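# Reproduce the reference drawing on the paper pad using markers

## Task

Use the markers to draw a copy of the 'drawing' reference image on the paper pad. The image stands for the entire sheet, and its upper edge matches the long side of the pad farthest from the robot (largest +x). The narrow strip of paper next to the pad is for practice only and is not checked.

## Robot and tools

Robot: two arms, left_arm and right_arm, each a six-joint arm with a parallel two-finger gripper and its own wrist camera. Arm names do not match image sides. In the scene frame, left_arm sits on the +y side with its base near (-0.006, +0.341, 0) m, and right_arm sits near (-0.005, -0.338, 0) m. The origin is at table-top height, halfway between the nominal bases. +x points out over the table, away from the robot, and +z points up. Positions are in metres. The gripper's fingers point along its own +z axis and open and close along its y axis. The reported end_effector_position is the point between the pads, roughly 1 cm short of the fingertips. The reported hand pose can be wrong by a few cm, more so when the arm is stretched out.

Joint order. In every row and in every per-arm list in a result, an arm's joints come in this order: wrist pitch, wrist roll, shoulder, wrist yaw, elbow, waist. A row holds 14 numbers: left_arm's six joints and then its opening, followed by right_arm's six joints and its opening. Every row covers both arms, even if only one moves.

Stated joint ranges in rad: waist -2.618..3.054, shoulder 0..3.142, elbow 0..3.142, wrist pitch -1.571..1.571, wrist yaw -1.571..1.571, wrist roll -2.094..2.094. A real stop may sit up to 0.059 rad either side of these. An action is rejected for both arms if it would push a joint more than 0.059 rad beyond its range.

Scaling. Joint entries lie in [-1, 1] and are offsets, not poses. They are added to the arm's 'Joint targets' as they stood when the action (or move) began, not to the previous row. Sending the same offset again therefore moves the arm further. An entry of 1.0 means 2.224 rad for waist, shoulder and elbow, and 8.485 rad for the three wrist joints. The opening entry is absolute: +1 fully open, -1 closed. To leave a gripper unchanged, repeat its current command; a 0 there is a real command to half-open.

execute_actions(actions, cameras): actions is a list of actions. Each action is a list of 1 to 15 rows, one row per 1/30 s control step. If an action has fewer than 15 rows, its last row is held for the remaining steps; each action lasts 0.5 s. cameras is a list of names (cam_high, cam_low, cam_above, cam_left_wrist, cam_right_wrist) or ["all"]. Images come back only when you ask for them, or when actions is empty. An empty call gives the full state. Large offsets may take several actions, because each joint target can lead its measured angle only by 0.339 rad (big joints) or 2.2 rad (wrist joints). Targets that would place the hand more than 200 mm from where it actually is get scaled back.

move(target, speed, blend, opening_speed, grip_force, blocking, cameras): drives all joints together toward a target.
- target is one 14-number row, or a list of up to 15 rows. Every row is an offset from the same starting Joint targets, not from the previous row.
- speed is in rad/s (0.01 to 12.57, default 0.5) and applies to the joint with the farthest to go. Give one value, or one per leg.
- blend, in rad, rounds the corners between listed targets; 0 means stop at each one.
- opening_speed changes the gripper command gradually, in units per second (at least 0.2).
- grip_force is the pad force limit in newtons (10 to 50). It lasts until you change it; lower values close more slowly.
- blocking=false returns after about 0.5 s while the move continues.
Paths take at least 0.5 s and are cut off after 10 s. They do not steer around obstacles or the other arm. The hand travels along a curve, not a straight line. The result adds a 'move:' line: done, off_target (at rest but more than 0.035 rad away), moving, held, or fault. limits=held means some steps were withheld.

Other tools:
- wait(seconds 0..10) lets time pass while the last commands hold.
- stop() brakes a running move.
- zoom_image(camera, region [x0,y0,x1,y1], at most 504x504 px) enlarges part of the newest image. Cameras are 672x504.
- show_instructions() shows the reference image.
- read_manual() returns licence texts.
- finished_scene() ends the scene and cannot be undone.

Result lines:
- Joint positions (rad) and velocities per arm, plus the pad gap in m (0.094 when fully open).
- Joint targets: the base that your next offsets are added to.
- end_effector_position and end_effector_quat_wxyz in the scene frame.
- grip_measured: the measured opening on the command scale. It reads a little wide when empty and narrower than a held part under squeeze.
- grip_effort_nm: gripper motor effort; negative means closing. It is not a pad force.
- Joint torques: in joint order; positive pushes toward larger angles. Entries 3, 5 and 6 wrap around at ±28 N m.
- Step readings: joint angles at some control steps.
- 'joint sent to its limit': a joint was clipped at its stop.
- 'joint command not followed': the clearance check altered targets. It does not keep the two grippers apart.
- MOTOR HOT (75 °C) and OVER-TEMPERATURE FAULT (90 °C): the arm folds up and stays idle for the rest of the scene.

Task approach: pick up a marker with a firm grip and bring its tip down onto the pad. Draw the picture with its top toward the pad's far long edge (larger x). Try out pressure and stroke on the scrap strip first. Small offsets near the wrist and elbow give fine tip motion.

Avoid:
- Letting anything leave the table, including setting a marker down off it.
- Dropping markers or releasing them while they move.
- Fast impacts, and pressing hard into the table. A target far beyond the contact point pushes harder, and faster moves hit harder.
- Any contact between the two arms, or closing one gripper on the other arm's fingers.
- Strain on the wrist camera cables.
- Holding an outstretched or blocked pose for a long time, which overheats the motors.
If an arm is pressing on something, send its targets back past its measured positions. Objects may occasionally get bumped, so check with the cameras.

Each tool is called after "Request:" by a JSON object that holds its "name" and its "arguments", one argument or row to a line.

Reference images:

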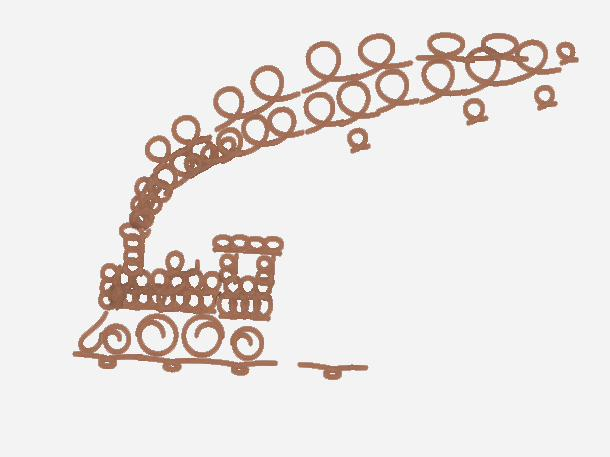

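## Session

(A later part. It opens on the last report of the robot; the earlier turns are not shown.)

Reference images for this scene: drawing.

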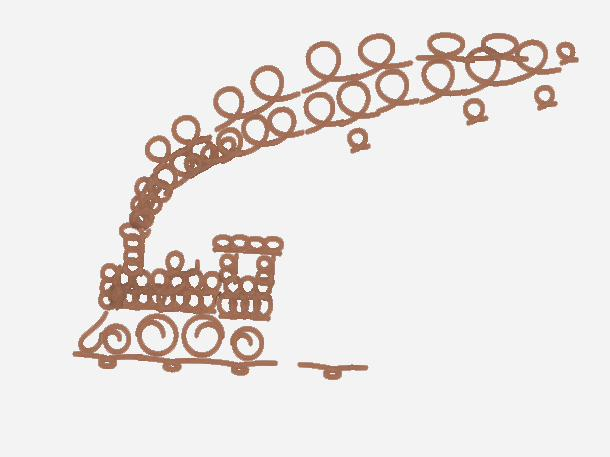

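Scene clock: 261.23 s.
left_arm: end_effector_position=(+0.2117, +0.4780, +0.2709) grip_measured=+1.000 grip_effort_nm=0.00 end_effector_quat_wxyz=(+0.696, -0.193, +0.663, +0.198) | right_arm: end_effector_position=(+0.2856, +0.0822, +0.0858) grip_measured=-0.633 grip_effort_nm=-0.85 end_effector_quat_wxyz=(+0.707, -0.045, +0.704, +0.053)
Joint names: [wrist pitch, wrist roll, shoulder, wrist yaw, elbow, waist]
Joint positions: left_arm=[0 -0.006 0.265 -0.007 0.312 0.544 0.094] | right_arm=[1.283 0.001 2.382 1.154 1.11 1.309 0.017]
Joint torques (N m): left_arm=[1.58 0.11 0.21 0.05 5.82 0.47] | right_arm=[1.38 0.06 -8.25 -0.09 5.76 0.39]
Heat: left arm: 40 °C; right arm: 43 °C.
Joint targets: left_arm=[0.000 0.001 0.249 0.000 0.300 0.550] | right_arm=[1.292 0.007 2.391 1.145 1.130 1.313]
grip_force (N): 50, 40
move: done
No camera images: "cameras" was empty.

Request:
{"name": "move", "arguments": {
  "target": [
    [0,0,0,0,0,0,1, 0,0,0,-0.00261,0,0.00299,-1],
    [0,0,0,0,0,0,1, 0,0,0,-0.00332,0,0.00579,-1],
    [0,0,0,0,0,0,1, 0,0,0,-0.00014,0,0.00579,-1],
    [0,0,0,0,0,0,1, 0,0,0,0.00222,0,0.01397,-1],
    [0,0,0,0,0,0,1, 0,0,0,0.00796,0,0.02195,-1],
    [0,0,0,0,0,0,1, 0,0,0,0.01386,0,0.02522,-1],
    [0,0,0,0,0,0,1, 0,0,0,0.01386,0,0.01533,-1],
    [0,0,0,0,0,0,1, 0,0,0,0.01587,0,0.01434,-1],
    [0,0,0,0,0,0,1, 0,0,0,0.01658,0,0.01154,-1],
    [0,0,0,0,0,0,1, 0,0,0,0.0134,0,0.01154,-1],
    [0,0,0,0,0,0,1, 0,0,0,0.01104,0,0.00335,-1],
    [0,0,0,0,0,0,1, 0,0,0,0.0053,0,-0.00462,-1],
    [0,0,0,0,0,0,1, 0,0,0,-0.00059,0,-0.00789,-1]
  ],
  "speed": [0.06,0.06,0.1,0.06,0.06,0.06,0.1,0.06,0.06,0.1,0.06,0.06,0.06],
  "blend": 0.002,
  "blocking": false,
  "cameras": []
}}

Request:
{"name": "wait", "arguments": {
  "seconds": 0.4,
  "cameras": []
}}

Request:
{"name": "wait", "arguments": {
  "seconds": 0.4,
  "cameras": []
}}

Request:
{"name": "wait", "arguments": {
  "seconds": 0.4,
  "cameras": []
}}

Request:
{"name": "wait", "arguments": {
  "seconds": 0.4,
  "cameras": []
}}

Request:
{"name": "wait", "arguments": {
  "seconds": 0.4,
  "cameras": []
}}

Request:
{"name": "wait", "arguments": {
  "seconds": 0.4,
  "cameras": []
}}

Request:
{"name": "wait", "arguments": {
  "seconds": 0.4,
  "cameras": []
}}

Request:
{"name": "wait", "arguments": {
  "seconds": 0.4,
  "cameras": []
}}

Request:
{"name": "wait", "arguments": {
  "seconds": 0.4,
  "cameras": []
}}

Request:
{"name": "wait", "arguments": {
  "seconds": 3,
  "cameras": []
}}

Request:
{"name": "move", "arguments": {
  "target": [
    [0,0,0,0,0,0,1, 0,0,-0.03867,0,0,0,-1],
    [0,0,0,0,0,0,1, 0,0,-0.03867,0,0,-0.36,-1]
  ],
  "speed": [0.3,0.8],
  "blend": [0.01,0],
  "cameras": ["cam_above"]
}}

Scene clock: 262.70 s.
left_arm: end_effector_position=(+0.2117, +0.4780, +0.2709) grip_measured=+1.000 grip_effort_nm=0.00 end_effector_quat_wxyz=(+0.696, -0.193, +0.663, +0.198) | right_arm: end_effector_position=(+0.2821, +0.0872, +0.0858) grip_measured=-0.633 grip_effort_nm=-0.85 end_effector_quat_wxyz=(+0.706, -0.053, +0.703, +0.061)
Joint names: [wrist pitch, wrist roll, shoulder, wrist yaw, elbow, waist]
Joint positions: left_arm=[0 -0.006 0.265 -0.007 0.312 0.544 0.094] | right_arm=[1.283 0.001 2.382 1.138 1.11 1.316 0.017]
Joint torques (N m): left_arm=[1.6 0.09 0.24 0.03 5.83 0.61] | right_arm=[1.39 0.06 -8.29 -0.13 5.79 0.87]
Heat: left arm: 40 °C; right arm: 43 °C.
Joint targets: left_arm=[0.000 0.001 0.249 0.000 0.300 0.550] | right_arm=[1.292 0.007 2.391 1.119 1.130 1.327]
Tool commands: left_gripper/opening=+1.0 right_gripper/opening=-1.0
grip_force (N): 50, 40
move: running; path passed 2 of 13 targets
No camera images: "cameras" was empty.

Scene clock: 263.10 s.
left_arm: end_effector_position=(+0.2117, +0.4780, +0.2709) grip_measured=+1.000 grip_effort_nm=0.00 end_effector_quat_wxyz=(+0.696, -0.193, +0.663, +0.198) | right_arm: end_effector_position=(+0.2799, +0.0880, +0.0858) grip_measured=-0.633 grip_effort_nm=-0.85 end_effector_quat_wxyz=(+0.706, -0.053, +0.703, +0.062)
Joint names: [wrist pitch, wrist roll, shoulder, wrist yaw, elbow, waist]
Joint positions: left_arm=[0 -0.006 0.265 -0.007 0.312 0.544 0.094] | right_arm=[1.283 0.001 2.382 1.142 1.11 1.321 0.017]
Joint torques (N m): left_arm=[1.57 0.09 0.01 0.05 5.75 0.5] | right_arm=[1.38 0.06 -8.29 0.05 5.81 0.91]
Heat: left arm: 40 °C; right arm: 42 °C.
Joint targets: left_arm=[0.000 0.001 0.249 0.000 0.300 0.550] | right_arm=[1.292 0.007 2.391 1.153 1.130 1.335]
Tool commands: left_gripper/opening=+1.0 right_gripper/opening=-1.0
grip_force (N): 50, 40
earlier move: running; path passed 3 of 13 targets
wait: 0.40 s; no rest
No camera images: "cameras" was empty.

Scene clock: 263.50 s.
left_arm: end_effector_position=(+0.2117, +0.4780, +0.2709) grip_measured=+1.000 grip_effort_nm=0.00 end_effector_quat_wxyz=(+0.696, -0.193, +0.663, +0.198) | right_arm: end_effector_position=(+0.2719, +0.0900, +0.0858) grip_measured=-0.633 grip_effort_nm=-0.85 end_effector_quat_wxyz=(+0.706, -0.053, +0.703, +0.062)
Joint names: [wrist pitch, wrist roll, shoulder, wrist yaw, elbow, waist]
Joint positions: left_arm=[0 -0.006 0.265 -0.007 0.312 0.544 0.094] | right_arm=[1.283 0.001 2.382 1.163 1.11 1.342 0.017]
Joint torques (N m): left_arm=[1.6 0.11 -0.01 0.05 5.75 0.42] | right_arm=[1.38 0.06 -8.28 0.08 5.79 0.51]
Heat: left arm: 40 °C; right arm: 42 °C.
Joint targets: left_arm=[0.000 0.001 0.249 0.000 0.300 0.550] | right_arm=[1.292 0.007 2.391 1.177 1.130 1.349]
Tool commands: left_gripper/opening=+1.0 right_gripper/opening=-1.0
grip_force (N): 50, 40
earlier move: running; path passed 4 of 13 targets; right_arm: the waist is farthest, 0.046 rad from its target
wait: 0.40 s; no rest
No camera images: "cameras" was empty.

Scene clock: 263.90 s.
left_arm: end_effector_position=(+0.2117, +0.4780, +0.2709) grip_measured=+1.000 grip_effort_nm=0.00 end_effector_quat_wxyz=(+0.696, -0.193, +0.663, +0.198) | right_arm: end_effector_position=(+0.2692, +0.0881, +0.0857) grip_measured=-0.633 grip_effort_nm=-0.85 end_effector_quat_wxyz=(+0.706, -0.048, +0.704, +0.057)
Joint names: [wrist pitch, wrist roll, shoulder, wrist yaw, elbow, waist]
Joint positions: left_arm=[0 -0.006 0.265 -0.007 0.312 0.544 0.094] | right_arm=[1.283 0.001 2.382 1.185 1.11 1.349 0.017]
Joint torques (N m): left_arm=[1.57 0.08 0.05 0.01 5.56 0.4] | right_arm=[1.37 0.06 -8.28 0.1 5.78 0.57]
Heat: left arm: 40 °C; right arm: 42 °C.
Joint targets: left_arm=[0.000 0.001 0.249 0.000 0.300 0.550] | right_arm=[1.292 0.007 2.391 1.201 1.130 1.358]
Tool commands: left_gripper/opening=+1.0 right_gripper/opening=-1.0
grip_force (N): 50, 40
earlier move: running; path passed 4 of 13 targets; right_arm: the waist is farthest, 0.054 rad from its target
wait: 0.40 s; no rest
No camera images: "cameras" was empty.

Scene clock: 264.30 s.
left_arm: end_effector_position=(+0.2117, +0.4780, +0.2709) grip_measured=+1.000 grip_effort_nm=0.00 end_effector_quat_wxyz=(+0.696, -0.193, +0.663, +0.198) | right_arm: end_effector_position=(+0.2666, +0.0861, +0.0857) grip_measured=-0.633 grip_effort_nm=-0.85 end_effector_quat_wxyz=(+0.707, -0.043, +0.704, +0.051)
Joint names: [wrist pitch, wrist roll, shoulder, wrist yaw, elbow, waist]
Joint positions: left_arm=[0 -0.006 0.265 -0.007 0.312 0.544 0.094] | right_arm=[1.283 0.001 2.382 1.208 1.11 1.357 0.017]
Joint torques (N m): left_arm=[1.57 0.11 0.21 0.05 5.74 0.44] | right_arm=[1.36 0.06 -8.27 0.11 5.76 0.62]
Heat: left arm: 40 °C; right arm: 42 °C.
Joint targets: left_arm=[0.000 0.001 0.249 0.000 0.300 0.550] | right_arm=[1.292 0.007 2.391 1.225 1.130 1.364]
Tool commands: left_gripper/opening=+1.0 right_gripper/opening=-1.0
grip_force (N): 50, 40
earlier move: running; path passed 5 of 13 targets; right_arm: the wrist yaw is farthest, 0.068 rad from its target
wait: 0.40 s; no rest
No camera images: "cameras" was empty.

Scene clock: 264.70 s.
left_arm: end_effector_position=(+0.2117, +0.4780, +0.2709) grip_measured=+1.000 grip_effort_nm=0.00 end_effector_quat_wxyz=(+0.696, -0.193, +0.663, +0.198) | right_arm: end_effector_position=(+0.2654, +0.0831, +0.0857) grip_measured=-0.633 grip_effort_nm=-0.85 end_effector_quat_wxyz=(+0.707, -0.036, +0.705, +0.045)
Joint names: [wrist pitch, wrist roll, shoulder, wrist yaw, elbow, waist]
Joint positions: left_arm=[0 -0.006 0.265 -0.007 0.312 0.544 0.094] | right_arm=[1.283 0.001 2.382 1.231 1.11 1.361 0.017]
Joint torques (N m): left_arm=[1.57 0.13 0.03 0.06 5.7 0.4] | right_arm=[1.35 0.06 -8.25 0.11 5.75 0.54]
Heat: left arm: 40 °C; right arm: 42 °C.
Joint targets: left_arm=[0.000 0.001 0.249 0.000 0.300 0.550] | right_arm=[1.292 0.007 2.391 1.249 1.130 1.368]
Tool commands: left_gripper/opening=+1.0 right_gripper/opening=-1.0
grip_force (N): 50, 40
earlier move: running; path passed 5 of 13 targets; right_arm: the wrist yaw is farthest, 0.091 rad from its target
wait: 0.40 s; no rest
No camera images: "cameras" was empty.

Scene clock: 265.10 s.
left_arm: end_effector_position=(+0.2117, +0.4780, +0.2709) grip_measured=+1.000 grip_effort_nm=0.00 end_effector_quat_wxyz=(+0.696, -0.193, +0.663, +0.198) | right_arm: end_effector_position=(+0.2653, +0.0798, +0.0856) grip_measured=-0.633 grip_effort_nm=-0.85 end_effector_quat_wxyz=(+0.707, -0.029, +0.705, +0.038)
Joint names: [wrist pitch, wrist roll, shoulder, wrist yaw, elbow, waist]
Joint positions: left_arm=[0 -0.006 0.265 -0.007 0.312 0.544 0.094] | right_arm=[1.283 0.001 2.382 1.251 1.11 1.362 0.017]
Joint velocities: left_arm=[within noise] | right_arm=[-0.081 0.066 0.007 0.022 0.002 -0.051 -0.001]
Joint torques (N m): left_arm=[1.59 0.11 0.08 0.02 5.68 0.4] | right_arm=[1.34 0.07 -8.24 0.13 5.74 -0.53]
Heat: left arm: 40 °C; right arm: 42 °C.
Joint targets: left_arm=[0.000 0.001 0.249 0.000 0.300 0.550] | right_arm=[1.292 0.007 2.391 1.263 1.130 1.353]
Tool commands: left_gripper/opening=+1.0 right_gripper/opening=-1.0
grip_force (N): 50, 40
earlier move: running; path passed 6 of 13 targets; right_arm: the wrist yaw is farthest, 0.111 rad from its target
wait: 0.40 s; no rest
No camera images: "cameras" was empty.

Scene clock: 265.50 s.
left_arm: end_effector_position=(+0.2117, +0.4780, +0.2709) grip_measured=+1.000 grip_effort_nm=0.00 end_effector_quat_wxyz=(+0.696, -0.193, +0.663, +0.198) | right_arm: end_effector_position=(+0.2694, +0.0746, +0.0856) grip_measured=-0.633 grip_effort_nm=-0.85 end_effector_quat_wxyz=(+0.708, -0.021, +0.706, +0.029)
Joint names: [wrist pitch, wrist roll, shoulder, wrist yaw, elbow, waist]
Joint positions: left_arm=[0 -0.006 0.265 -0.007 0.312 0.544 0.094] | right_arm=[1.283 0.001 2.382 1.266 1.11 1.353 0.017]
Joint torques (N m): left_arm=[1.59 0.12 0.13 0.06 5.76 0.46] | right_arm=[1.32 0.06 -8.24 0.1 5.72 -0.9]
Heat: left arm: 40 °C; right arm: 42 °C.
Joint targets: left_arm=[0.000 0.001 0.249 0.000 0.300 0.550] | right_arm=[1.292 0.007 2.391 1.284 1.130 1.342]
Tool commands: left_gripper/opening=+1.0 right_gripper/opening=-1.0
grip_force (N): 50, 40
earlier move: running; path passed 8 of 13 targets; right_arm: the wrist yaw is farthest, 0.126 rad from its target
wait: 0.40 s; no rest
No camera images: "cameras" was empty.

Scene clock: 265.90 s.
left_arm: end_effector_position=(+0.2117, +0.4780, +0.2709) grip_measured=+1.000 grip_effort_nm=0.00 end_effector_quat_wxyz=(+0.696, -0.193, +0.663, +0.198) | right_arm: end_effector_position=(+0.2732, +0.0718, +0.0856) grip_measured=-0.633 grip_effort_nm=-0.85 end_effector_quat_wxyz=(+0.708, -0.017, +0.706, +0.026)
Joint names: [wrist pitch, wrist roll, shoulder, wrist yaw, elbow, waist]
Joint positions: left_arm=[0 -0.006 0.265 -0.007 0.312 0.544 0.094] | right_arm=[1.283 0.001 2.382 1.267 1.11 1.344 0.017]
Joint torques (N m): left_arm=[1.64 0.11 0.03 0.07 5.85 0.44] | right_arm=[1.32 0.1 -8.23 -0.09 5.76 -0.92]
Heat: left arm: 40 °C; right arm: 42 °C.
Joint targets: left_arm=[0.000 0.001 0.249 0.000 0.300 0.550] | right_arm=[1.292 0.007 2.391 1.254 1.130 1.334]
Tool commands: left_gripper/opening=+1.0 right_gripper/opening=-1.0
grip_force (N): 50, 40
earlier move: running; path passed 10 of 13 targets; right_arm: the wrist yaw is farthest, 0.127 rad from its target
wait: 0.40 s; no rest
No camera images: "cameras" was empty.

Scene clock: 266.30 s.
left_arm: end_effector_position=(+0.2117, +0.4780, +0.2709) grip_measured=+1.000 grip_effort_nm=0.00 end_effector_quat_wxyz=(+0.696, -0.193, +0.663, +0.198) | right_arm: end_effector_position=(+0.2803, +0.0705, +0.0856) grip_measured=-0.633 grip_effort_nm=-0.85 end_effector_quat_wxyz=(+0.708, -0.018, +0.706, +0.027)
Joint names: [wrist pitch, wrist roll, shoulder, wrist yaw, elbow, waist]
Joint positions: left_arm=[0 -0.006 0.265 -0.007 0.312 0.544 0.094] | right_arm=[1.283 0.001 2.382 1.246 1.11 1.326 0.017]
Joint torques (N m): left_arm=[1.58 0.11 0.09 0.05 5.82 0.53] | right_arm=[1.33 0.06 -8.25 -0.1 5.75 -0.53]
Heat: left arm: 40 °C; right arm: 42 °C.
Joint targets: left_arm=[0.000 0.001 0.249 0.000 0.300 0.550] | right_arm=[1.292 0.007 2.391 1.230 1.130 1.318]
Tool commands: left_gripper/opening=+1.0 right_gripper/opening=-1.0
grip_force (N): 50, 40
earlier move: running; path passed 11 of 13 targets; right_arm: the wrist yaw is farthest, 0.107 rad from its target
wait: 0.40 s; no rest
No camera images: "cameras" was empty.

Scene clock: 268.17 s.
left_arm: end_effector_position=(+0.2117, +0.4780, +0.2709) grip_measured=+1.000 grip_effort_nm=0.00 end_effector_quat_wxyz=(+0.696, -0.193, +0.663, +0.198) | right_arm: end_effector_position=(+0.2883, +0.0803, +0.0858) grip_measured=-0.633 grip_effort_nm=-0.85 end_effector_quat_wxyz=(+0.707, -0.042, +0.704, +0.051)
Joint names: [wrist pitch, wrist roll, shoulder, wrist yaw, elbow, waist]
Joint positions: left_arm=[0 -0.006 0.265 -0.007 0.312 0.544 0.094] | right_arm=[1.283 0.001 2.382 1.154 1.11 1.302 0.017]
Joint torques (N m): left_arm=[1.54 0.11 -0.08 0.02 5.85 0.39] | right_arm=[1.37 0.07 -8.28 -0.14 5.79 -0.51]
Heat: left arm: 40 °C; right arm: 42 °C.
Joint targets: left_arm=[0.000 0.001 0.249 0.000 0.300 0.550] | right_arm=[1.292 0.007 2.391 1.140 1.130 1.296]
Tool commands: left_gripper/opening=+1.0 right_gripper/opening=-1.0
grip_force (N): 50, 40
earlier move: done
wait: 1.87 of 3 s (the move ended)
No camera images: "cameras" was empty.

Scene clock: 270.27 s.
left_arm: end_effector_position=(+0.2117, +0.4780, +0.2709) grip_measured=+1.000 grip_effort_nm=0.00 end_effector_quat_wxyz=(+0.696, -0.193, +0.663, +0.198) | right_arm: end_effector_position=(+0.5024, -0.2597, +0.1057) grip_measured=-0.633 grip_effort_nm=-0.85 end_effector_quat_wxyz=(+0.681, +0.246, +0.655, -0.217)
Joint names: [wrist pitch, wrist roll, shoulder, wrist yaw, elbow, waist]
Joint positions: left_arm=[0 -0.006 0.265 -0.007 0.312 0.544 0.094] | right_arm=[1.283 0.001 2.339 1.145 1.11 0.494 0.017]
Joint torques (N m): left_arm=[1.56 0.1 0.18 0.06 5.75 0.5] | right_arm=[1.38 0.06 -11.49 -0.06 5.98 0.09]
Heat: left arm: 40 °C; right arm: 42 °C.
Joint targets: left_arm=[0.000 0.001 0.249 0.000 0.300 0.550] | right_arm=[1.292 0.007 2.305 1.140 1.130 0.495]
grip_force (N): 50, 40
move: done
Images, in order (width x height): cam_above 672x504.

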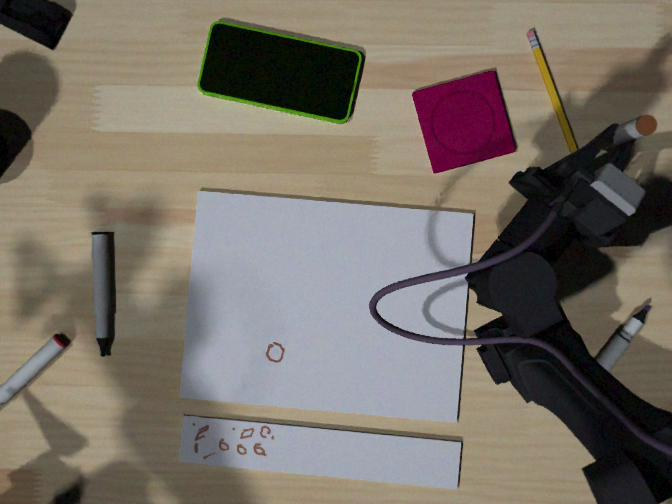

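Request:
{"name": "zoom_image", "arguments": {
  "camera": "cam_above",
  "region": [251, 330, 301, 370]
}}

Scaled by 10.080 from the camera's 672x504 image, which has a finer 960x720 frame.

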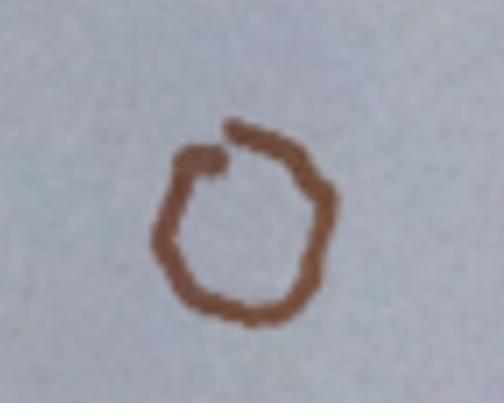

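Request:
{"name": "zoom_image", "arguments": {
  "camera": "cam_above",
  "region": [264, 338, 289, 363]
}}

Scaled by 20.160 from the camera's 672x504 image, which has a finer 960x720 frame.

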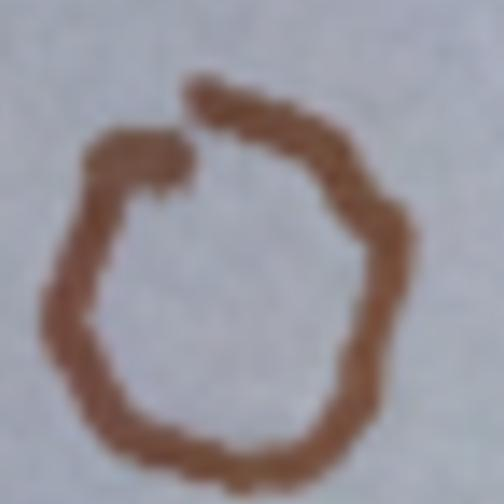

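Request:
{"name": "move", "arguments": {
  "target": [
    [0,0,0,0,0,0,1, 0,0,0,-0.013,0,0.337,-1],
    [0,0,0,0,0,0,1, 0,0,0,-0.01878,0,0.35706,-1],
    [0,0,0,0,0,0,1, 0,0,0.02248,-0.01878,0,0.35706,-1],
    [0,0,0,0,0,0,1, 0,0,0.03777,-0.01878,0,0.35706,-1]
  ],
  "speed": [0.8,0.06,0.3,0.06],
  "blend": [0.003,0.002,0.01,0],
  "cameras": []
}}

Request:
{"name": "move", "arguments": {
  "target": [
    [0,0,0,0,0,0,1, 0,0,0,-0.00029,0,0.00225,-1],
    [0,0,0,0,0,0,1, 0,0,0,-0.00252,0,0.00306,-1],
    [0,0,0,0,0,0,1, 0,0,0,-0.00313,0,0.0054,-1],
    [0,0,0,0,0,0,1, 0,0,0,0.00047,0,0.0054,-1],
    [0,0,0,0,0,0,1, 0,0,0,0.00341,0,0.01443,-1],
    [0,0,0,0,0,0,1, 0,0,0,0.01043,0,0.02382,-1],
    [0,0,0,0,0,0,1, 0,0,0,0.01718,0,0.02775,-1],
    [0,0,0,0,0,0,1, 0,0,0,0.01718,0,0.01741,-1],
    [0,0,0,0,0,0,1, 0,0,0,0.01893,0,0.0166,-1],
    [0,0,0,0,0,0,1, 0,0,0,0.01954,0,0.01425,-1],
    [0,0,0,0,0,0,1, 0,0,0,0.01595,0,0.01425,-1],
    [0,0,0,0,0,0,1, 0,0,0,0.013,0,0.00522,-1],
    [0,0,0,0,0,0,1, 0,0,0,0.00599,0,-0.00416,-1],
    [0,0,0,0,0,0,1, 0,0,0,-0.00077,0,-0.00809,-1]
  ],
  "speed": [0.03,0.05,0.05,0.1,0.055,0.055,0.055,0.08,0.055,0.055,0.1,0.055,0.055,0.055],
  "blend": 0.002,
  "cameras": []
}}

Request:
{"name": "move", "arguments": {
  "target": [
    [0,0,0,0,0,0,1, 0,0,-0.03867,0,0,0,-1],
    [0,0,0,0,0,0,1, 0,0,-0.03867,0,0,-0.33,-1]
  ],
  "speed": [0.3,0.8],
  "blend": [0.01,0],
  "cameras": ["cam_above"]
}}

Scene clock: 285.70 s.
left_arm: end_effector_position=(+0.2117, +0.4780, +0.2709) grip_measured=+1.000 grip_effort_nm=0.00 end_effector_quat_wxyz=(+0.696, -0.193, +0.663, +0.198) | right_arm: end_effector_position=(+0.2898, +0.1041, +0.0866) grip_measured=-0.633 grip_effort_nm=-0.85 end_effector_quat_wxyz=(+0.702, -0.094, +0.698, +0.103)
Joint names: [wrist pitch, wrist roll, shoulder, wrist yaw, elbow, waist]
Joint positions: left_arm=[0 -0.006 0.265 -0.007 0.312 0.544 0.094] | right_arm=[1.284 0.001 2.381 0.99 1.11 1.285 0.017]
Joint torques (N m): left_arm=[1.58 0.08 0.01 0.05 5.78 0.42] | right_arm=[1.46 0.06 -8.43 -0.09 5.9 0.38]
Heat: left arm: 40 °C; right arm: 41 °C.
Joint targets: left_arm=[0.000 0.001 0.249 0.000 0.300 0.550] | right_arm=[1.292 0.007 2.389 0.981 1.130 1.289]
grip_force (N): 50, 40
move: done
No camera images: "cameras" was empty.

Scene clock: 293.17 s.
left_arm: end_effector_position=(+0.2117, +0.4780, +0.2709) grip_measured=+1.000 grip_effort_nm=0.00 end_effector_quat_wxyz=(+0.696, -0.193, +0.663, +0.198) | right_arm: end_effector_position=(+0.2929, +0.1024, +0.0866) grip_measured=-0.633 grip_effort_nm=-0.85 end_effector_quat_wxyz=(+0.702, -0.092, +0.699, +0.101)
Joint names: [wrist pitch, wrist roll, shoulder, wrist yaw, elbow, waist]
Joint positions: left_arm=[0 -0.006 0.265 -0.007 0.312 0.544 0.094] | right_arm=[1.284 0.001 2.381 0.988 1.11 1.278 0.017]
Joint torques (N m): left_arm=[1.58 0.1 0.09 0.04 5.81 0.57] | right_arm=[1.46 0.06 -8.46 -0.11 5.9 -0.53]
Heat: left arm: 40 °C; right arm: 41 °C.
Joint targets: left_arm=[0.000 0.001 0.249 0.000 0.300 0.550] | right_arm=[1.292 0.007 2.389 0.975 1.130 1.271]
grip_force (N): 50, 40
move: done
No camera images: "cameras" was empty.

Scene clock: 295.17 s.
left_arm: end_effector_position=(+0.2117, +0.4780, +0.2709) grip_measured=+1.000 grip_effort_nm=0.00 end_effector_quat_wxyz=(+0.696, -0.193, +0.663, +0.198) | right_arm: end_effector_position=(+0.5139, -0.2129, +0.1080) grip_measured=-0.633 grip_effort_nm=-0.85 end_effector_quat_wxyz=(+0.703, +0.175, +0.674, -0.148)
Joint names: [wrist pitch, wrist roll, shoulder, wrist yaw, elbow, waist]
Joint positions: left_arm=[0 -0.006 0.265 -0.007 0.312 0.544 0.094] | right_arm=[1.283 0.001 2.337 0.98 1.11 0.536 0.017]
Joint torques (N m): left_arm=[1.59 0.08 0.09 0.01 5.75 0.39] | right_arm=[1.46 0.06 -11.58 -0.07 6.09 0.17]
Heat: left arm: 40 °C; right arm: 41 °C.
Joint targets: left_arm=[0.000 0.001 0.249 0.000 0.300 0.550] | right_arm=[1.292 0.007 2.303 0.975 1.130 0.537]
grip_force (N): 50, 40
move: done
Images, in order (width x height): cam_above 672x504.

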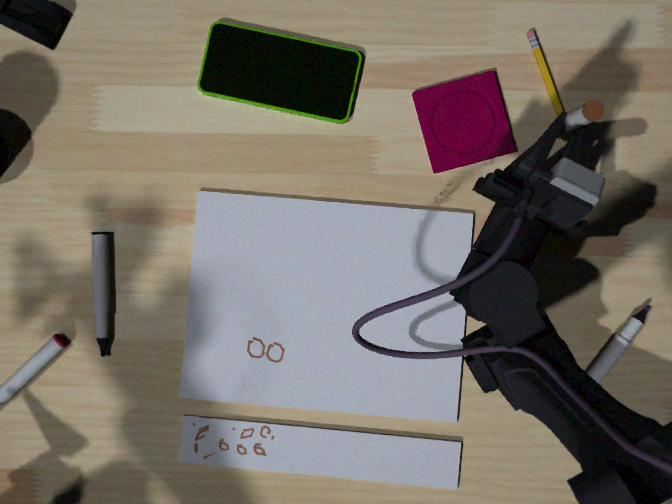

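Request:
{"name": "zoom_image", "arguments": {
  "camera": "cam_above",
  "region": [240, 330, 290, 370]
}}

Scaled by 10.080 from the camera's 672x504 image, which has a finer 960x720 frame.

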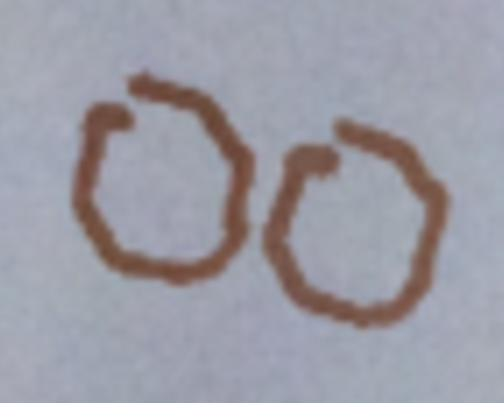

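Request:
{"name": "move", "arguments": {
  "target": [
    [0,0,0,0,0,0,1, 0,0,0,-0.00995,0,0.31578,-1],
    [0,0,0,0,0,0,1, 0,0,0,-0.01516,0,0.33273,-1],
    [0,0,0,0,0,0,1, 0,0,0.02338,-0.01516,0,0.33273,-1],
    [0,0,0,0,0,0,1, 0,0,0.03799,-0.01516,0,0.33273,-1]
  ],
  "speed": [0.8,0.06,0.3,0.06],
  "blend": [0.003,0.002,0.01,0],
  "cameras": []
}}

Request:
{"name": "move", "arguments": {
  "target": [
    [0,0,0,0,0,0,1, 0,0,0,-0.00018,0,0.00423,-1],
    [0,0,0,0,0,0,1, 0,0,0,-0.00132,0,0.00466,-1],
    [0,0,0,0,0,0,1, 0,0,0,-0.00165,0,0.00591,-1],
    [0,0,0,0,0,0,1, 0,0,0,0.00106,0,0.00591,-1],
    [0,0,0,0,0,0,1, 0,0,0,0.00345,0,0.0124,-1],
    [0,0,0,0,0,0,1, 0,0,0,0.00901,0,0.01961,-1],
    [0,0,0,0,0,0,1, 0,0,0,0.01402,0,0.02271,-1],
    [0,0,0,0,0,0,1, 0,0,0,0.01402,0,0.01219,-1],
    [0,0,0,0,0,0,1, 0,0,0,0.01499,0,0.01175,-1],
    [0,0,0,0,0,0,1, 0,0,0,0.01532,0,0.0105,-1],
    [0,0,0,0,0,0,1, 0,0,0,0.01261,0,0.0105,-1],
    [0,0,0,0,0,0,1, 0,0,0,0.01022,0,0.00401,-1],
    [0,0,0,0,0,0,1, 0,0,0,0.00466,0,-0.0032,-1],
    [0,0,0,0,0,0,1, 0,0,0,-0.00035,0,-0.00629,-1]
  ],
  "speed": [0.03,0.05,0.05,0.1,0.05,0.05,0.05,0.08,0.05,0.05,0.1,0.05,0.05,0.05],
  "blend": [0.002,0.002,0,0.002,0.002,0.002,0.002,0.002,0.002,0,0.002,0.002,0.002,0.002],
  "cameras": []
}}

Request:
{"name": "move", "arguments": {
  "target": [
    [0,0,0,0,0,0,1, 0,0,-0.03867,0,0,0,-1],
    [0,0,0,0,0,0,1, 0,0,-0.03867,0.05919,0,0.01183,-1],
    [0,0,0,0,0,0,1, 0,0,-0.03867,0.05471,0,0.02918,-1],
    [0,0,0,0,0,0,1, 0,0,-0.01461,0.05471,0,0.02918,-1],
    [0,0,0,0,0,0,1, 0,0,0.00202,0.05471,0,0.02918,-1]
  ],
  "speed": [0.3,0.8,0.06,0.3,0.06],
  "blend": [0.01,0.003,0.002,0.01,0],
  "cameras": []
}}

Request:
{"name": "move", "arguments": {
  "target": [
    [0,0,0,0,0,0,1, 0,0,0,-0.00018,0,0.00423,-1],
    [0,0,0,0,0,0,1, 0,0,0,-0.00225,0,0.00521,-1],
    [0,0,0,0,0,0,1, 0,0,0,-0.00293,0,0.00795,-1],
    [0,0,0,0,0,0,1, 0,0,0,-0.00021,0,0.00795,-1],
    [0,0,0,0,0,0,1, 0,0,0,0.00139,0,0.0142,-1],
    [0,0,0,0,0,0,1, 0,0,0,0.00536,0,0.01996,-1],
    [0,0,0,0,0,0,1, 0,0,0,0.00968,0,0.02228,-1],
    [0,0,0,0,0,0,1, 0,0,0,0.00968,0,0.01175,-1],
    [0,0,0,0,0,0,1, 0,0,0,0.01157,0,0.01077,-1],
    [0,0,0,0,0,0,1, 0,0,0,0.01225,0,0.00803,-1],
    [0,0,0,0,0,0,1, 0,0,0,0.00954,0,0.00803,-1],
    [0,0,0,0,0,0,1, 0,0,0,0.00794,0,0.00178,-1],
    [0,0,0,0,0,0,1, 0,0,0,0.00396,0,-0.00398,-1],
    [0,0,0,0,0,0,1, 0,0,0,-0.00035,0,-0.00629,-1]
  ],
  "speed": [0.03,0.05,0.05,0.1,0.05,0.05,0.05,0.08,0.05,0.05,0.1,0.05,0.05,0.05],
  "blend": [0.002,0.002,0,0.002,0.002,0.002,0.002,0.002,0.002,0,0.002,0.002,0.002,0.002],
  "cameras": []
}}

Request:
{"name": "move", "arguments": {
  "target": [
    [0,0,0,0,0,0,1, 0,0,-0.03867,0,0,0,-1],
    [0,0,0,0,0,0,1, 0,0,-0.03867,0,0,-0.36,-1]
  ],
  "speed": [0.3,0.8],
  "blend": [0.01,0],
  "cameras": ["cam_above"]
}}

Request:
{"name": "zoom_image", "arguments": {
  "camera": "cam_above",
  "region": [222, 330, 312, 375]
}}

Scene clock: 302.10 s.
left_arm: end_effector_position=(+0.2117, +0.4780, +0.2709) grip_measured=+1.000 grip_effort_nm=0.00 end_effector_quat_wxyz=(+0.696, -0.193, +0.663, +0.198) | right_arm: end_effector_position=(+0.2874, +0.1234, +0.0873) grip_measured=-0.633 grip_effort_nm=-0.85 end_effector_quat_wxyz=(+0.695, -0.136, +0.691, +0.145)
Joint names: [wrist pitch, wrist roll, shoulder, wrist yaw, elbow, waist]
Joint positions: left_arm=[0 -0.006 0.265 -0.007 0.312 0.544 0.094] | right_arm=[1.283 0.001 2.38 0.855 1.11 1.272 0.017]
Joint torques (N m): left_arm=[1.56 0.1 -0.01 0.02 5.81 0.38] | right_arm=[1.52 0.06 -8.55 -0.09 6.09 0.43]
Heat: left arm: 40 °C; right arm: 42 °C.
Joint targets: left_arm=[0.000 0.001 0.249 0.000 0.300 0.550] | right_arm=[1.292 0.007 2.387 0.846 1.130 1.277]
grip_force (N): 50, 40
move: done
No camera images: "cameras" was empty.

Scene clock: 309.20 s.
left_arm: end_effector_position=(+0.2117, +0.4780, +0.2709) grip_measured=+1.000 grip_effort_nm=0.00 end_effector_quat_wxyz=(+0.696, -0.193, +0.663, +0.198) | right_arm: end_effector_position=(+0.2885, +0.1226, +0.0873) grip_measured=-0.633 grip_effort_nm=-0.85 end_effector_quat_wxyz=(+0.696, -0.135, +0.691, +0.144)
Joint names: [wrist pitch, wrist roll, shoulder, wrist yaw, elbow, waist]
Joint positions: left_arm=[0 -0.006 0.265 -0.007 0.312 0.544 0.094] | right_arm=[1.283 0.001 2.38 0.856 1.11 1.27 0.017]
Joint torques (N m): left_arm=[1.58 0.11 0.05 0.1 5.76 0.53] | right_arm=[1.52 0.06 -8.55 -0.09 5.96 -0.5]
Heat: left arm: 40 °C; right arm: 42 °C.
Joint targets: left_arm=[0.000 0.001 0.249 0.000 0.300 0.550] | right_arm=[1.292 0.007 2.387 0.843 1.130 1.264]
grip_force (N): 50, 40
move: done; blend cut to 0.0014 rad at target 2, 0.0014 rad at target 9
No camera images: "cameras" was empty.

Scene clock: 312.00 s.
left_arm: end_effector_position=(+0.2117, +0.4780, +0.2709) grip_measured=+1.000 grip_effort_nm=0.00 end_effector_quat_wxyz=(+0.696, -0.193, +0.663, +0.198) | right_arm: end_effector_position=(+0.2818, +0.0572, +0.0851) grip_measured=-0.633 grip_effort_nm=-0.85 end_effector_quat_wxyz=(+0.708, +0.007, +0.706, +0.001)
Joint names: [wrist pitch, wrist roll, shoulder, wrist yaw, elbow, waist]
Joint positions: left_arm=[0 -0.006 0.265 -0.007 0.312 0.544 0.094] | right_arm=[1.283 0.001 2.382 1.316 1.11 1.323 0.017]
Joint torques (N m): left_arm=[1.58 0.07 0.18 0.03 5.79 0.46] | right_arm=[1.3 0.07 -8.14 -0.09 5.72 0.5]
Heat: left arm: 40 °C; right arm: 42 °C.
Joint targets: left_arm=[0.000 0.001 0.249 0.000 0.300 0.550] | right_arm=[1.292 0.007 2.392 1.307 1.130 1.329]
grip_force (N): 50, 40
move: done
No camera images: "cameras" was empty.

Scene clock: 318.47 s.
left_arm: end_effector_position=(+0.2117, +0.4780, +0.2709) grip_measured=+1.000 grip_effort_nm=0.00 end_effector_quat_wxyz=(+0.696, -0.193, +0.663, +0.198) | right_arm: end_effector_position=(+0.2826, +0.0561, +0.0851) grip_measured=-0.633 grip_effort_nm=-0.85 end_effector_quat_wxyz=(+0.708, +0.009, +0.706, -0.001)
Joint names: [wrist pitch, wrist roll, shoulder, wrist yaw, elbow, waist]
Joint positions: left_arm=[0 -0.006 0.265 -0.007 0.312 0.544 0.094] | right_arm=[1.283 0.001 2.382 1.319 1.11 1.321 0.017]
Joint torques (N m): left_arm=[1.58 0.12 0.16 0.02 5.72 0.47] | right_arm=[1.3 0.07 -8.2 -0.12 5.7 -0.53]
Heat: left arm: 41 °C; right arm: 41 °C.
Joint targets: left_arm=[0.000 0.001 0.249 0.000 0.300 0.550] | right_arm=[1.292 0.007 2.392 1.304 1.130 1.314]
grip_force (N): 50, 40
move: done
No camera images: "cameras" was empty.

Scene clock: 320.57 s.
left_arm: end_effector_position=(+0.2117, +0.4780, +0.2709) grip_measured=+1.000 grip_effort_nm=0.00 end_effector_quat_wxyz=(+0.696, -0.193, +0.663, +0.198) | right_arm: end_effector_position=(+0.4813, -0.2723, +0.1039) grip_measured=-0.633 grip_effort_nm=-0.85 end_effector_quat_wxyz=(+0.661, +0.294, +0.638, -0.264)
Joint names: [wrist pitch, wrist roll, shoulder, wrist yaw, elbow, waist]
Joint positions: left_arm=[0 -0.006 0.265 -0.007 0.312 0.544 0.094] | right_arm=[1.283 0.001 2.34 1.308 1.11 0.512 0.017]
Joint torques (N m): left_arm=[1.58 0.12 0.21 0.09 5.59 0.32] | right_arm=[1.29 0.07 -11.4 -0.05 5.89 0.08]
Heat: left arm: 41 °C; right arm: 41 °C.
Joint targets: left_arm=[0.000 0.001 0.249 0.000 0.300 0.550] | right_arm=[1.292 0.007 2.306 1.304 1.130 0.514]
grip_force (N): 50, 40
move: done
Images, in order (width x height): cam_above 672x504.

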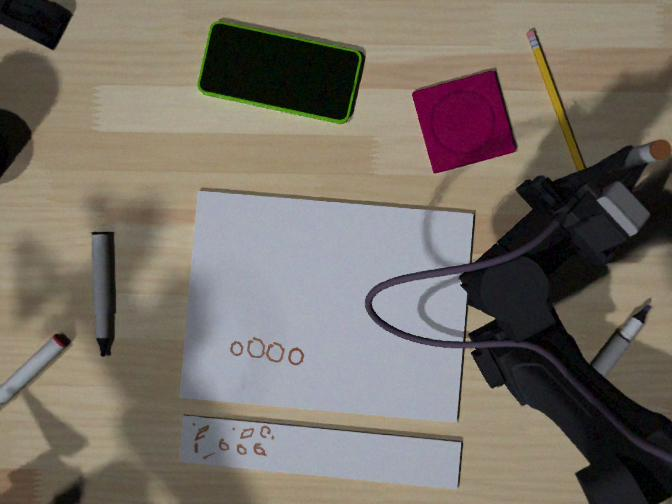

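Scaled by 5.600 from the camera's 672x504 image, which has a finer 960x720 frame.

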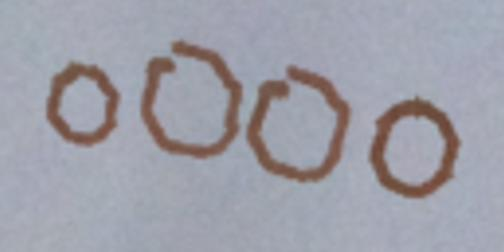

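Request:
{"name": "move", "arguments": {
  "target": [
    [0,0,0,0,0,0,1, 0,0,0,-0.07119,0,0.32646,-1],
    [0,0,0,0,0,0,1, 0,0,0,-0.06399,0,0.34647,-1],
    [0,0,0,0,0,0,1, 0,0,0.02113,-0.06399,0,0.34647,-1],
    [0,0,0,0,0,0,1, 0,0,0.03642,-0.06399,0,0.34647,-1]
  ],
  "speed": [0.8,0.08,0.3,0.06],
  "blend": [0.003,0.002,0.01,0],
  "cameras": []
}}

Request:
{"name": "move", "arguments": {
  "target": [
    [0,0,0,0,0,0,1, 0,0,0,0.00029,0,0.004,-1],
    [0,0,0,0,0,0,1, 0,0,0.0002,0.01532,0,0.01504,-1],
    [0,0,0,0,0,0,1, 0,0,0.00045,0.02766,0,0.02376,-1],
    [0,0,0,0,0,0,1, 0,0,0.0008,0.04382,0,0.03273,-1],
    [0,0,0,0,0,0,1, 0,0,0.00112,0.0583,0,0.0387,-1],
    [0,0,0,0,0,0,1, 0,0,0.00144,0.07163,0,0.04221,-1],
    [0,0,0,0,0,0,1, 0,0,0.0018,0.08318,0,0.04356,-1]
  ],
  "speed": [0.03,0.09,0.09,0.09,0.09,0.09,0.09],
  "blend": [0.002,0.004,0.004,0.004,0.004,0.004,0],
  "cameras": []
}}

Request:
{"name": "move", "arguments": {
  "target": [
    [0,0,0,0,0,0,1, 0,0,-0.038,0,0,0,-1],
    [0,0,0,0,0,0,1, 0,0,-0.038,-0.00906,0,-0.02085,-1],
    [0,0,0,0,0,0,1, 0,0,-0.038,-0.0136,0,-0.00325,-1],
    [0,0,0,0,0,0,1, 0,0,-0.01619,-0.0136,0,-0.00325,-1],
    [0,0,0,0,0,0,1, 0,0,0,-0.0136,0,-0.00325,-1]
  ],
  "speed": [0.3,0.5,0.06,0.3,0.06],
  "blend": [0.01,0.003,0.002,0.01,0],
  "cameras": []
}}

Request:
{"name": "move", "arguments": {
  "target": [
    [0,0,0,0,0,0,1, 0,0,0,-0.00018,0,0.004,-1],
    [0,0,0,0,0,0,1, 0,0,0,-0.00218,0,0.00563,-1],
    [0,0,0,0,0,0,1, 0,0,0,0.001,0,0.00563,-1],
    [0,0,0,0,0,0,1, 0,0,0,0.00157,0,0.00741,-1],
    [0,0,0,0,0,0,1, 0,0,0,0.00305,0,0.00891,-1],
    [0,0,0,0,0,0,1, 0,0,0,0.0048,0,0.0095,-1],
    [0,0,0,0,0,0,1, 0,0,0,0.0048,0,-0.00058,-1],
    [0,0,0,0,0,0,1, 0,0,0,0.00639,0,-0.0022,-1],
    [0,0,0,0,0,0,1, 0,0,0,0.00321,0,-0.0022,-1],
    [0,0,0,0,0,0,1, 0,0,0,0.00263,0,-0.00398,-1],
    [0,0,0,0,0,0,1, 0,0,0,0.00116,0,-0.00549,-1],
    [0,0,0,0,0,0,1, 0,0,0,-0.00059,0,-0.00607,-1]
  ],
  "speed": [0.03,0.05,0.1,0.05,0.05,0.05,0.08,0.05,0.1,0.05,0.05,0.05],
  "blend": [0.001,0,0.001,0.001,0.001,0.001,0.001,0,0.001,0.001,0.001,0],
  "cameras": []
}}

Request:
{"name": "move", "arguments": {
  "target": [
    [0,0,0,0,0,0,1, 0,0,-0.038,0,0,0,-1],
    [0,0,0,0,0,0,1, 0,0,-0.038,-0.0208,0,-0.02052,-1],
    [0,0,0,0,0,0,1, 0,0,-0.038,-0.02527,0,-0.00271,-1],
    [0,0,0,0,0,0,1, 0,0,-0.01709,-0.02527,0,-0.00271,-1],
    [0,0,0,0,0,0,1, 0,0,-0.0009,-0.02527,0,-0.00271,-1]
  ],
  "speed": [0.3,0.5,0.06,0.3,0.06],
  "blend": [0.01,0.003,0.002,0.01,0],
  "cameras": []
}}

Request:
{"name": "move", "arguments": {
  "target": [
    [0,0,0,0,0,0,1, 0,0,0,-0.00018,0,0.004,-1],
    [0,0,0,0,0,0,1, 0,0,0,-0.00171,0,0.00509,-1],
    [0,0,0,0,0,0,1, 0,0,0,0.00148,0,0.00509,-1],
    [0,0,0,0,0,0,1, 0,0,0,0.00232,0,0.00723,-1],
    [0,0,0,0,0,0,1, 0,0,0,0.0044,0,0.00926,-1],
    [0,0,0,0,0,0,1, 0,0,0,0.00658,0,0.01009,-1],
    [0,0,0,0,0,0,1, 0,0,0,0.00658,0,0.00002,-1],
    [0,0,0,0,0,0,1, 0,0,0,0.0077,0,-0.00107,-1],
    [0,0,0,0,0,0,1, 0,0,0,0.00452,0,-0.00107,-1],
    [0,0,0,0,0,0,1, 0,0,0,0.00367,0,-0.00321,-1],
    [0,0,0,0,0,0,1, 0,0,0,0.00159,0,-0.00524,-1],
    [0,0,0,0,0,0,1, 0,0,0,-0.00059,0,-0.00607,-1]
  ],
  "speed": [0.03,0.05,0.1,0.05,0.05,0.05,0.08,0.05,0.1,0.05,0.05,0.05],
  "blend": [0.001,0,0.001,0.001,0.001,0.001,0.001,0,0.001,0.001,0.001,0],
  "cameras": []
}}

Request:
{"name": "move", "arguments": {
  "target": [
    [0,0,0,0,0,0,1, 0,0,-0.038,0,0,0,-1],
    [0,0,0,0,0,0,1, 0,0,-0.038,-0.02381,0,-0.02973,-1],
    [0,0,0,0,0,0,1, 0,0,-0.038,-0.02895,0,-0.01098,-1],
    [0,0,0,0,0,0,1, 0,0,-0.01664,-0.02895,0,-0.01098,-1],
    [0,0,0,0,0,0,1, 0,0,-0.00045,-0.02895,0,-0.01098,-1]
  ],
  "speed": [0.3,0.5,0.06,0.3,0.06],
  "blend": [0.01,0.003,0.002,0.01,0],
  "cameras": []
}}

Request:
{"name": "move", "arguments": {
  "target": [
    [0,0,0,0,0,0,1, 0,0,0,-0.00018,0,0.004,-1],
    [0,0,0,0,0,0,1, 0,0,0,-0.00129,0,0.00469,-1],
    [0,0,0,0,0,0,1, 0,0,0,0.00189,0,0.00469,-1],
    [0,0,0,0,0,0,1, 0,0,0,0.00318,0,0.00739,-1],
    [0,0,0,0,0,0,1, 0,0,0,0.0062,0,0.01037,-1],
    [0,0,0,0,0,0,1, 0,0,0,0.00891,0,0.01165,-1],
    [0,0,0,0,0,0,1, 0,0,0,0.00891,0,0.00158,-1],
    [0,0,0,0,0,0,1, 0,0,0,0.00961,0,0.00089,-1],
    [0,0,0,0,0,0,1, 0,0,0,0.00643,0,0.00089,-1],
    [0,0,0,0,0,0,1, 0,0,0,0.00514,0,-0.0018,-1],
    [0,0,0,0,0,0,1, 0,0,0,0.00212,0,-0.00479,-1],
    [0,0,0,0,0,0,1, 0,0,0,-0.00059,0,-0.00607,-1]
  ],
  "speed": [0.03,0.05,0.1,0.05,0.05,0.05,0.08,0.05,0.1,0.05,0.05,0.05],
  "blend": [0.001,0,0.001,0.001,0.001,0.001,0.001,0,0.001,0.001,0.001,0],
  "cameras": []
}}

Request:
{"name": "move", "arguments": {
  "target": [
    [0,0,0,0,0,0,1, 0,0,-0.038,0,0,0,-1],
    [0,0,0,0,0,0,1, 0,0,-0.038,0,0,-0.35,-1]
  ],
  "speed": [0.3,0.8],
  "blend": [0.01,0],
  "cameras": ["cam_above"]
}}

Request:
{"name": "zoom_image", "arguments": {
  "camera": "cam_above",
  "region": [206, 325, 326, 385]
}}

Scene clock: 331.70 s.
left_arm: end_effector_position=(+0.2117, +0.4780, +0.2709) grip_measured=+1.000 grip_effort_nm=0.00 end_effector_quat_wxyz=(+0.696, -0.193, +0.663, +0.198) | right_arm: end_effector_position=(+0.2761, +0.1416, +0.0877) grip_measured=-0.633 grip_effort_nm=-0.85 end_effector_quat_wxyz=(+0.687, -0.173, +0.682, +0.182)
Joint names: [wrist pitch, wrist roll, shoulder, wrist yaw, elbow, waist]
Joint positions: left_arm=[0 -0.006 0.265 -0.007 0.312 0.544 0.094] | right_arm=[1.283 0.001 2.379 0.756 1.11 1.28 0.017]
Joint torques (N m): left_arm=[1.59 0.08 0.03 0.05 5.74 0.49] | right_arm=[1.56 0.07 -8.61 0.06 5.97 0.38]
Heat: left arm: 41 °C; right arm: 42 °C.
Joint targets: left_arm=[0.000 0.001 0.249 0.000 0.300 0.550] | right_arm=[1.292 0.007 2.387 0.761 1.130 1.284]
grip_force (N): 50, 40
move: done
No camera images: "cameras" was empty.

Scene clock: 340.30 s.
left_arm: end_effector_position=(+0.2117, +0.4780, +0.2709) grip_measured=+1.000 grip_effort_nm=0.00 end_effector_quat_wxyz=(+0.696, -0.193, +0.663, +0.198) | right_arm: end_effector_position=(+0.2602, +0.0456, +0.0853) grip_measured=-0.633 grip_effort_nm=-0.85 end_effector_quat_wxyz=(+0.707, +0.040, +0.705, -0.031)
Joint names: [wrist pitch, wrist roll, shoulder, wrist yaw, elbow, waist]
Joint positions: left_arm=[0 -0.006 0.265 -0.007 0.312 0.544 0.094] | right_arm=[1.283 0.001 2.381 1.459 1.11 1.375 0.017]
Joint torques (N m): left_arm=[1.61 0.13 0.09 0.02 5.79 0.51] | right_arm=[1.21 0.06 -8.12 0.08 5.6 0.55]
Heat: left arm: 41 °C; right arm: 42 °C.
Joint targets: left_arm=[0.000 0.001 0.249 0.000 0.300 0.550] | right_arm=[1.292 0.007 2.391 1.467 1.130 1.381]
grip_force (N): 50, 40
move: done
No camera images: "cameras" was empty.

Scene clock: 342.53 s.
left_arm: end_effector_position=(+0.2117, +0.4780, +0.2709) grip_measured=+1.000 grip_effort_nm=0.00 end_effector_quat_wxyz=(+0.696, -0.193, +0.663, +0.198) | right_arm: end_effector_position=(+0.2631, +0.0621, +0.0851) grip_measured=-0.633 grip_effort_nm=-0.85 end_effector_quat_wxyz=(+0.708, +0.007, +0.706, +0.002)
Joint names: [wrist pitch, wrist roll, shoulder, wrist yaw, elbow, waist]
Joint positions: left_arm=[0 -0.006 0.265 -0.007 0.312 0.544 0.094] | right_arm=[1.284 0.001 2.382 1.36 1.11 1.37 0.017]
Joint torques (N m): left_arm=[1.59 0.12 0.06 0.06 5.71 0.46] | right_arm=[1.26 0.06 -8.31 -0.1 5.61 0.39]
Heat: left arm: 41 °C; right arm: 42 °C.
Joint targets: left_arm=[0.000 0.001 0.249 0.000 0.300 0.550] | right_arm=[1.292 0.007 2.391 1.352 1.130 1.374]
grip_force (N): 50, 40
move: done
No camera images: "cameras" was empty.

Scene clock: 346.67 s.
left_arm: end_effector_position=(+0.2117, +0.4780, +0.2709) grip_measured=+1.000 grip_effort_nm=0.00 end_effector_quat_wxyz=(+0.696, -0.193, +0.663, +0.198) | right_arm: end_effector_position=(+0.2642, +0.0613, +0.0851) grip_measured=-0.633 grip_effort_nm=-0.85 end_effector_quat_wxyz=(+0.708, +0.008, +0.706, +0.001)
Joint names: [wrist pitch, wrist roll, shoulder, wrist yaw, elbow, waist]
Joint positions: left_arm=[0 -0.006 0.265 -0.007 0.312 0.544 0.094] | right_arm=[1.284 0.001 2.382 1.361 1.11 1.367 0.017]
Joint torques (N m): left_arm=[1.61 0.12 0.14 0.03 5.75 0.54] | right_arm=[1.27 0.07 -8.28 -0.11 5.67 -0.51]
Heat: left arm: 41 °C; right arm: 41 °C.
Joint targets: left_arm=[0.000 0.001 0.249 0.000 0.300 0.550] | right_arm=[1.292 0.007 2.391 1.347 1.130 1.361]
grip_force (N): 50, 40
move: done
No camera images: "cameras" was empty.

Scene clock: 349.10 s.
left_arm: end_effector_position=(+0.2117, +0.4780, +0.2709) grip_measured=+1.000 grip_effort_nm=0.00 end_effector_quat_wxyz=(+0.696, -0.193, +0.663, +0.198) | right_arm: end_effector_position=(+0.2677, +0.0961, +0.0861) grip_measured=-0.633 grip_effort_nm=-0.85 end_effector_quat_wxyz=(+0.705, -0.063, +0.702, +0.073)
Joint names: [wrist pitch, wrist roll, shoulder, wrist yaw, elbow, waist]
Joint positions: left_arm=[0 -0.006 0.265 -0.007 0.312 0.544 0.094] | right_arm=[1.284 0.001 2.381 1.141 1.11 1.35 0.017]
Joint torques (N m): left_arm=[1.55 0.12 0.09 0.04 5.81 0.49] | right_arm=[1.38 0.06 -8.44 -0.08 5.81 0.4]
Heat: left arm: 41 °C; right arm: 41 °C.
Joint targets: left_arm=[0.000 0.001 0.249 0.000 0.300 0.550] | right_arm=[1.292 0.007 2.389 1.132 1.130 1.355]
grip_force (N): 50, 40
move: done
No camera images: "cameras" was empty.

Scene clock: 353.50 s.
left_arm: end_effector_position=(+0.2117, +0.4780, +0.2709) grip_measured=+1.000 grip_effort_nm=0.00 end_effector_quat_wxyz=(+0.696, -0.193, +0.663, +0.198) | right_arm: end_effector_position=(+0.2687, +0.0956, +0.0861) grip_measured=-0.633 grip_effort_nm=-0.85 end_effector_quat_wxyz=(+0.705, -0.063, +0.702, +0.072)
Joint names: [wrist pitch, wrist roll, shoulder, wrist yaw, elbow, waist]
Joint positions: left_arm=[0 -0.006 0.265 -0.007 0.312 0.544 0.094] | right_arm=[1.284 0.001 2.381 1.14 1.11 1.347 0.017]
Joint torques (N m): left_arm=[1.57 0.09 -0.05 0.03 5.89 0.47] | right_arm=[1.38 0.06 -8.44 -0.13 5.81 -0.58]
Heat: left arm: 41 °C; right arm: 41 °C.
Joint targets: left_arm=[0.000 0.001 0.249 0.000 0.300 0.550] | right_arm=[1.292 0.007 2.389 1.127 1.130 1.341]
grip_force (N): 50, 40
move: done
No camera images: "cameras" was empty.

Scene clock: 356.07 s.
left_arm: end_effector_position=(+0.2117, +0.4780, +0.2709) grip_measured=+1.000 grip_effort_nm=0.00 end_effector_quat_wxyz=(+0.696, -0.193, +0.663, +0.198) | right_arm: end_effector_position=(+0.2720, +0.1284, +0.0870) grip_measured=-0.633 grip_effort_nm=-0.85 end_effector_quat_wxyz=(+0.695, -0.137, +0.691, +0.146)
Joint names: [wrist pitch, wrist roll, shoulder, wrist yaw, elbow, waist]
Joint positions: left_arm=[0 -0.006 0.265 -0.007 0.312 0.544 0.094] | right_arm=[1.284 0.001 2.38 0.891 1.11 1.311 0.017]
Joint torques (N m): left_arm=[1.58 0.1 -0.02 0.09 5.78 0.35] | right_arm=[1.5 0.06 -8.54 -0.09 6 0.47]
Heat: left arm: 41 °C; right arm: 41 °C.
Joint targets: left_arm=[0.000 0.001 0.249 0.000 0.300 0.550] | right_arm=[1.292 0.007 2.388 0.882 1.130 1.317]
grip_force (N): 50, 40
move: done
No camera images: "cameras" was empty.

Scene clock: 360.93 s.
left_arm: end_effector_position=(+0.2117, +0.4780, +0.2709) grip_measured=+1.000 grip_effort_nm=0.00 end_effector_quat_wxyz=(+0.696, -0.193, +0.663, +0.198) | right_arm: end_effector_position=(+0.2727, +0.1282, +0.0870) grip_measured=-0.633 grip_effort_nm=-0.85 end_effector_quat_wxyz=(+0.695, -0.137, +0.691, +0.146)
Joint names: [wrist pitch, wrist roll, shoulder, wrist yaw, elbow, waist]
Joint positions: left_arm=[0 -0.006 0.265 -0.007 0.312 0.544 0.094] | right_arm=[1.284 0.001 2.38 0.889 1.11 1.309 0.017]
Joint torques (N m): left_arm=[1.59 0.11 0.09 0.06 5.63 0.4] | right_arm=[1.5 0.06 -8.54 -0.11 5.94 -0.55]
Heat: left arm: 41 °C; right arm: 42 °C.
Joint targets: left_arm=[0.000 0.001 0.249 0.000 0.300 0.550] | right_arm=[1.292 0.007 2.388 0.877 1.130 1.303]
grip_force (N): 50, 40
move: done
No camera images: "cameras" was empty.

Scene clock: 363.00 s.
left_arm: end_effector_position=(+0.2117, +0.4780, +0.2709) grip_measured=+1.000 grip_effort_nm=0.00 end_effector_quat_wxyz=(+0.696, -0.193, +0.663, +0.198) | right_arm: end_effector_position=(+0.5227, -0.2036, +0.1083) grip_measured=-0.633 grip_effort_nm=-0.85 end_effector_quat_wxyz=(+0.709, +0.145, +0.679, -0.119)
Joint names: [wrist pitch, wrist roll, shoulder, wrist yaw, elbow, waist]
Joint positions: left_arm=[0 -0.006 0.265 -0.007 0.312 0.544 0.094] | right_arm=[1.283 0.001 2.338 0.883 1.11 0.523 0.017]
Joint torques (N m): left_arm=[1.58 0.1 0.05 0.02 5.81 0.43] | right_arm=[1.51 0.06 -11.67 -0.08 6.13 0.21]
Heat: left arm: 41 °C; right arm: 42 °C.
Joint targets: left_arm=[0.000 0.001 0.249 0.000 0.300 0.550] | right_arm=[1.292 0.007 2.303 0.876 1.130 0.525]
grip_force (N): 50, 40
move: done
Images, in order (width x height): cam_above 672x504.

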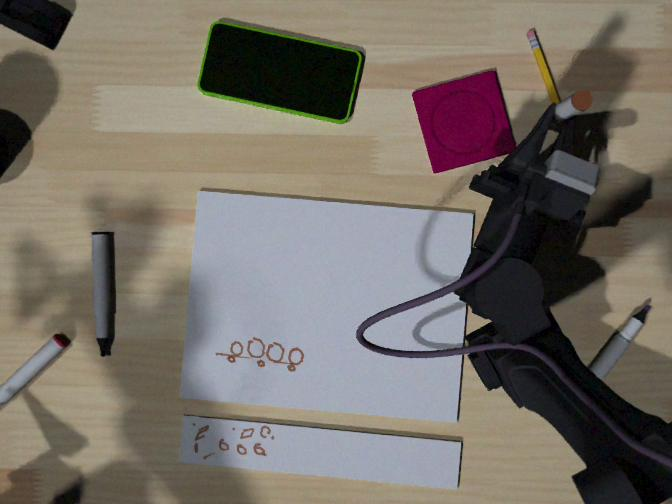

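Scaled by 4.200 from the camera's 672x504 image, which has a finer 960x720 frame.

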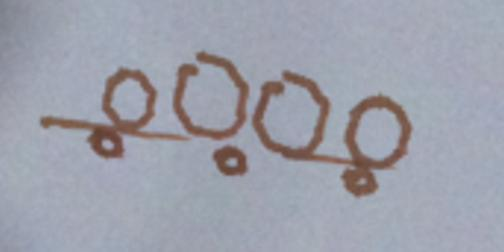

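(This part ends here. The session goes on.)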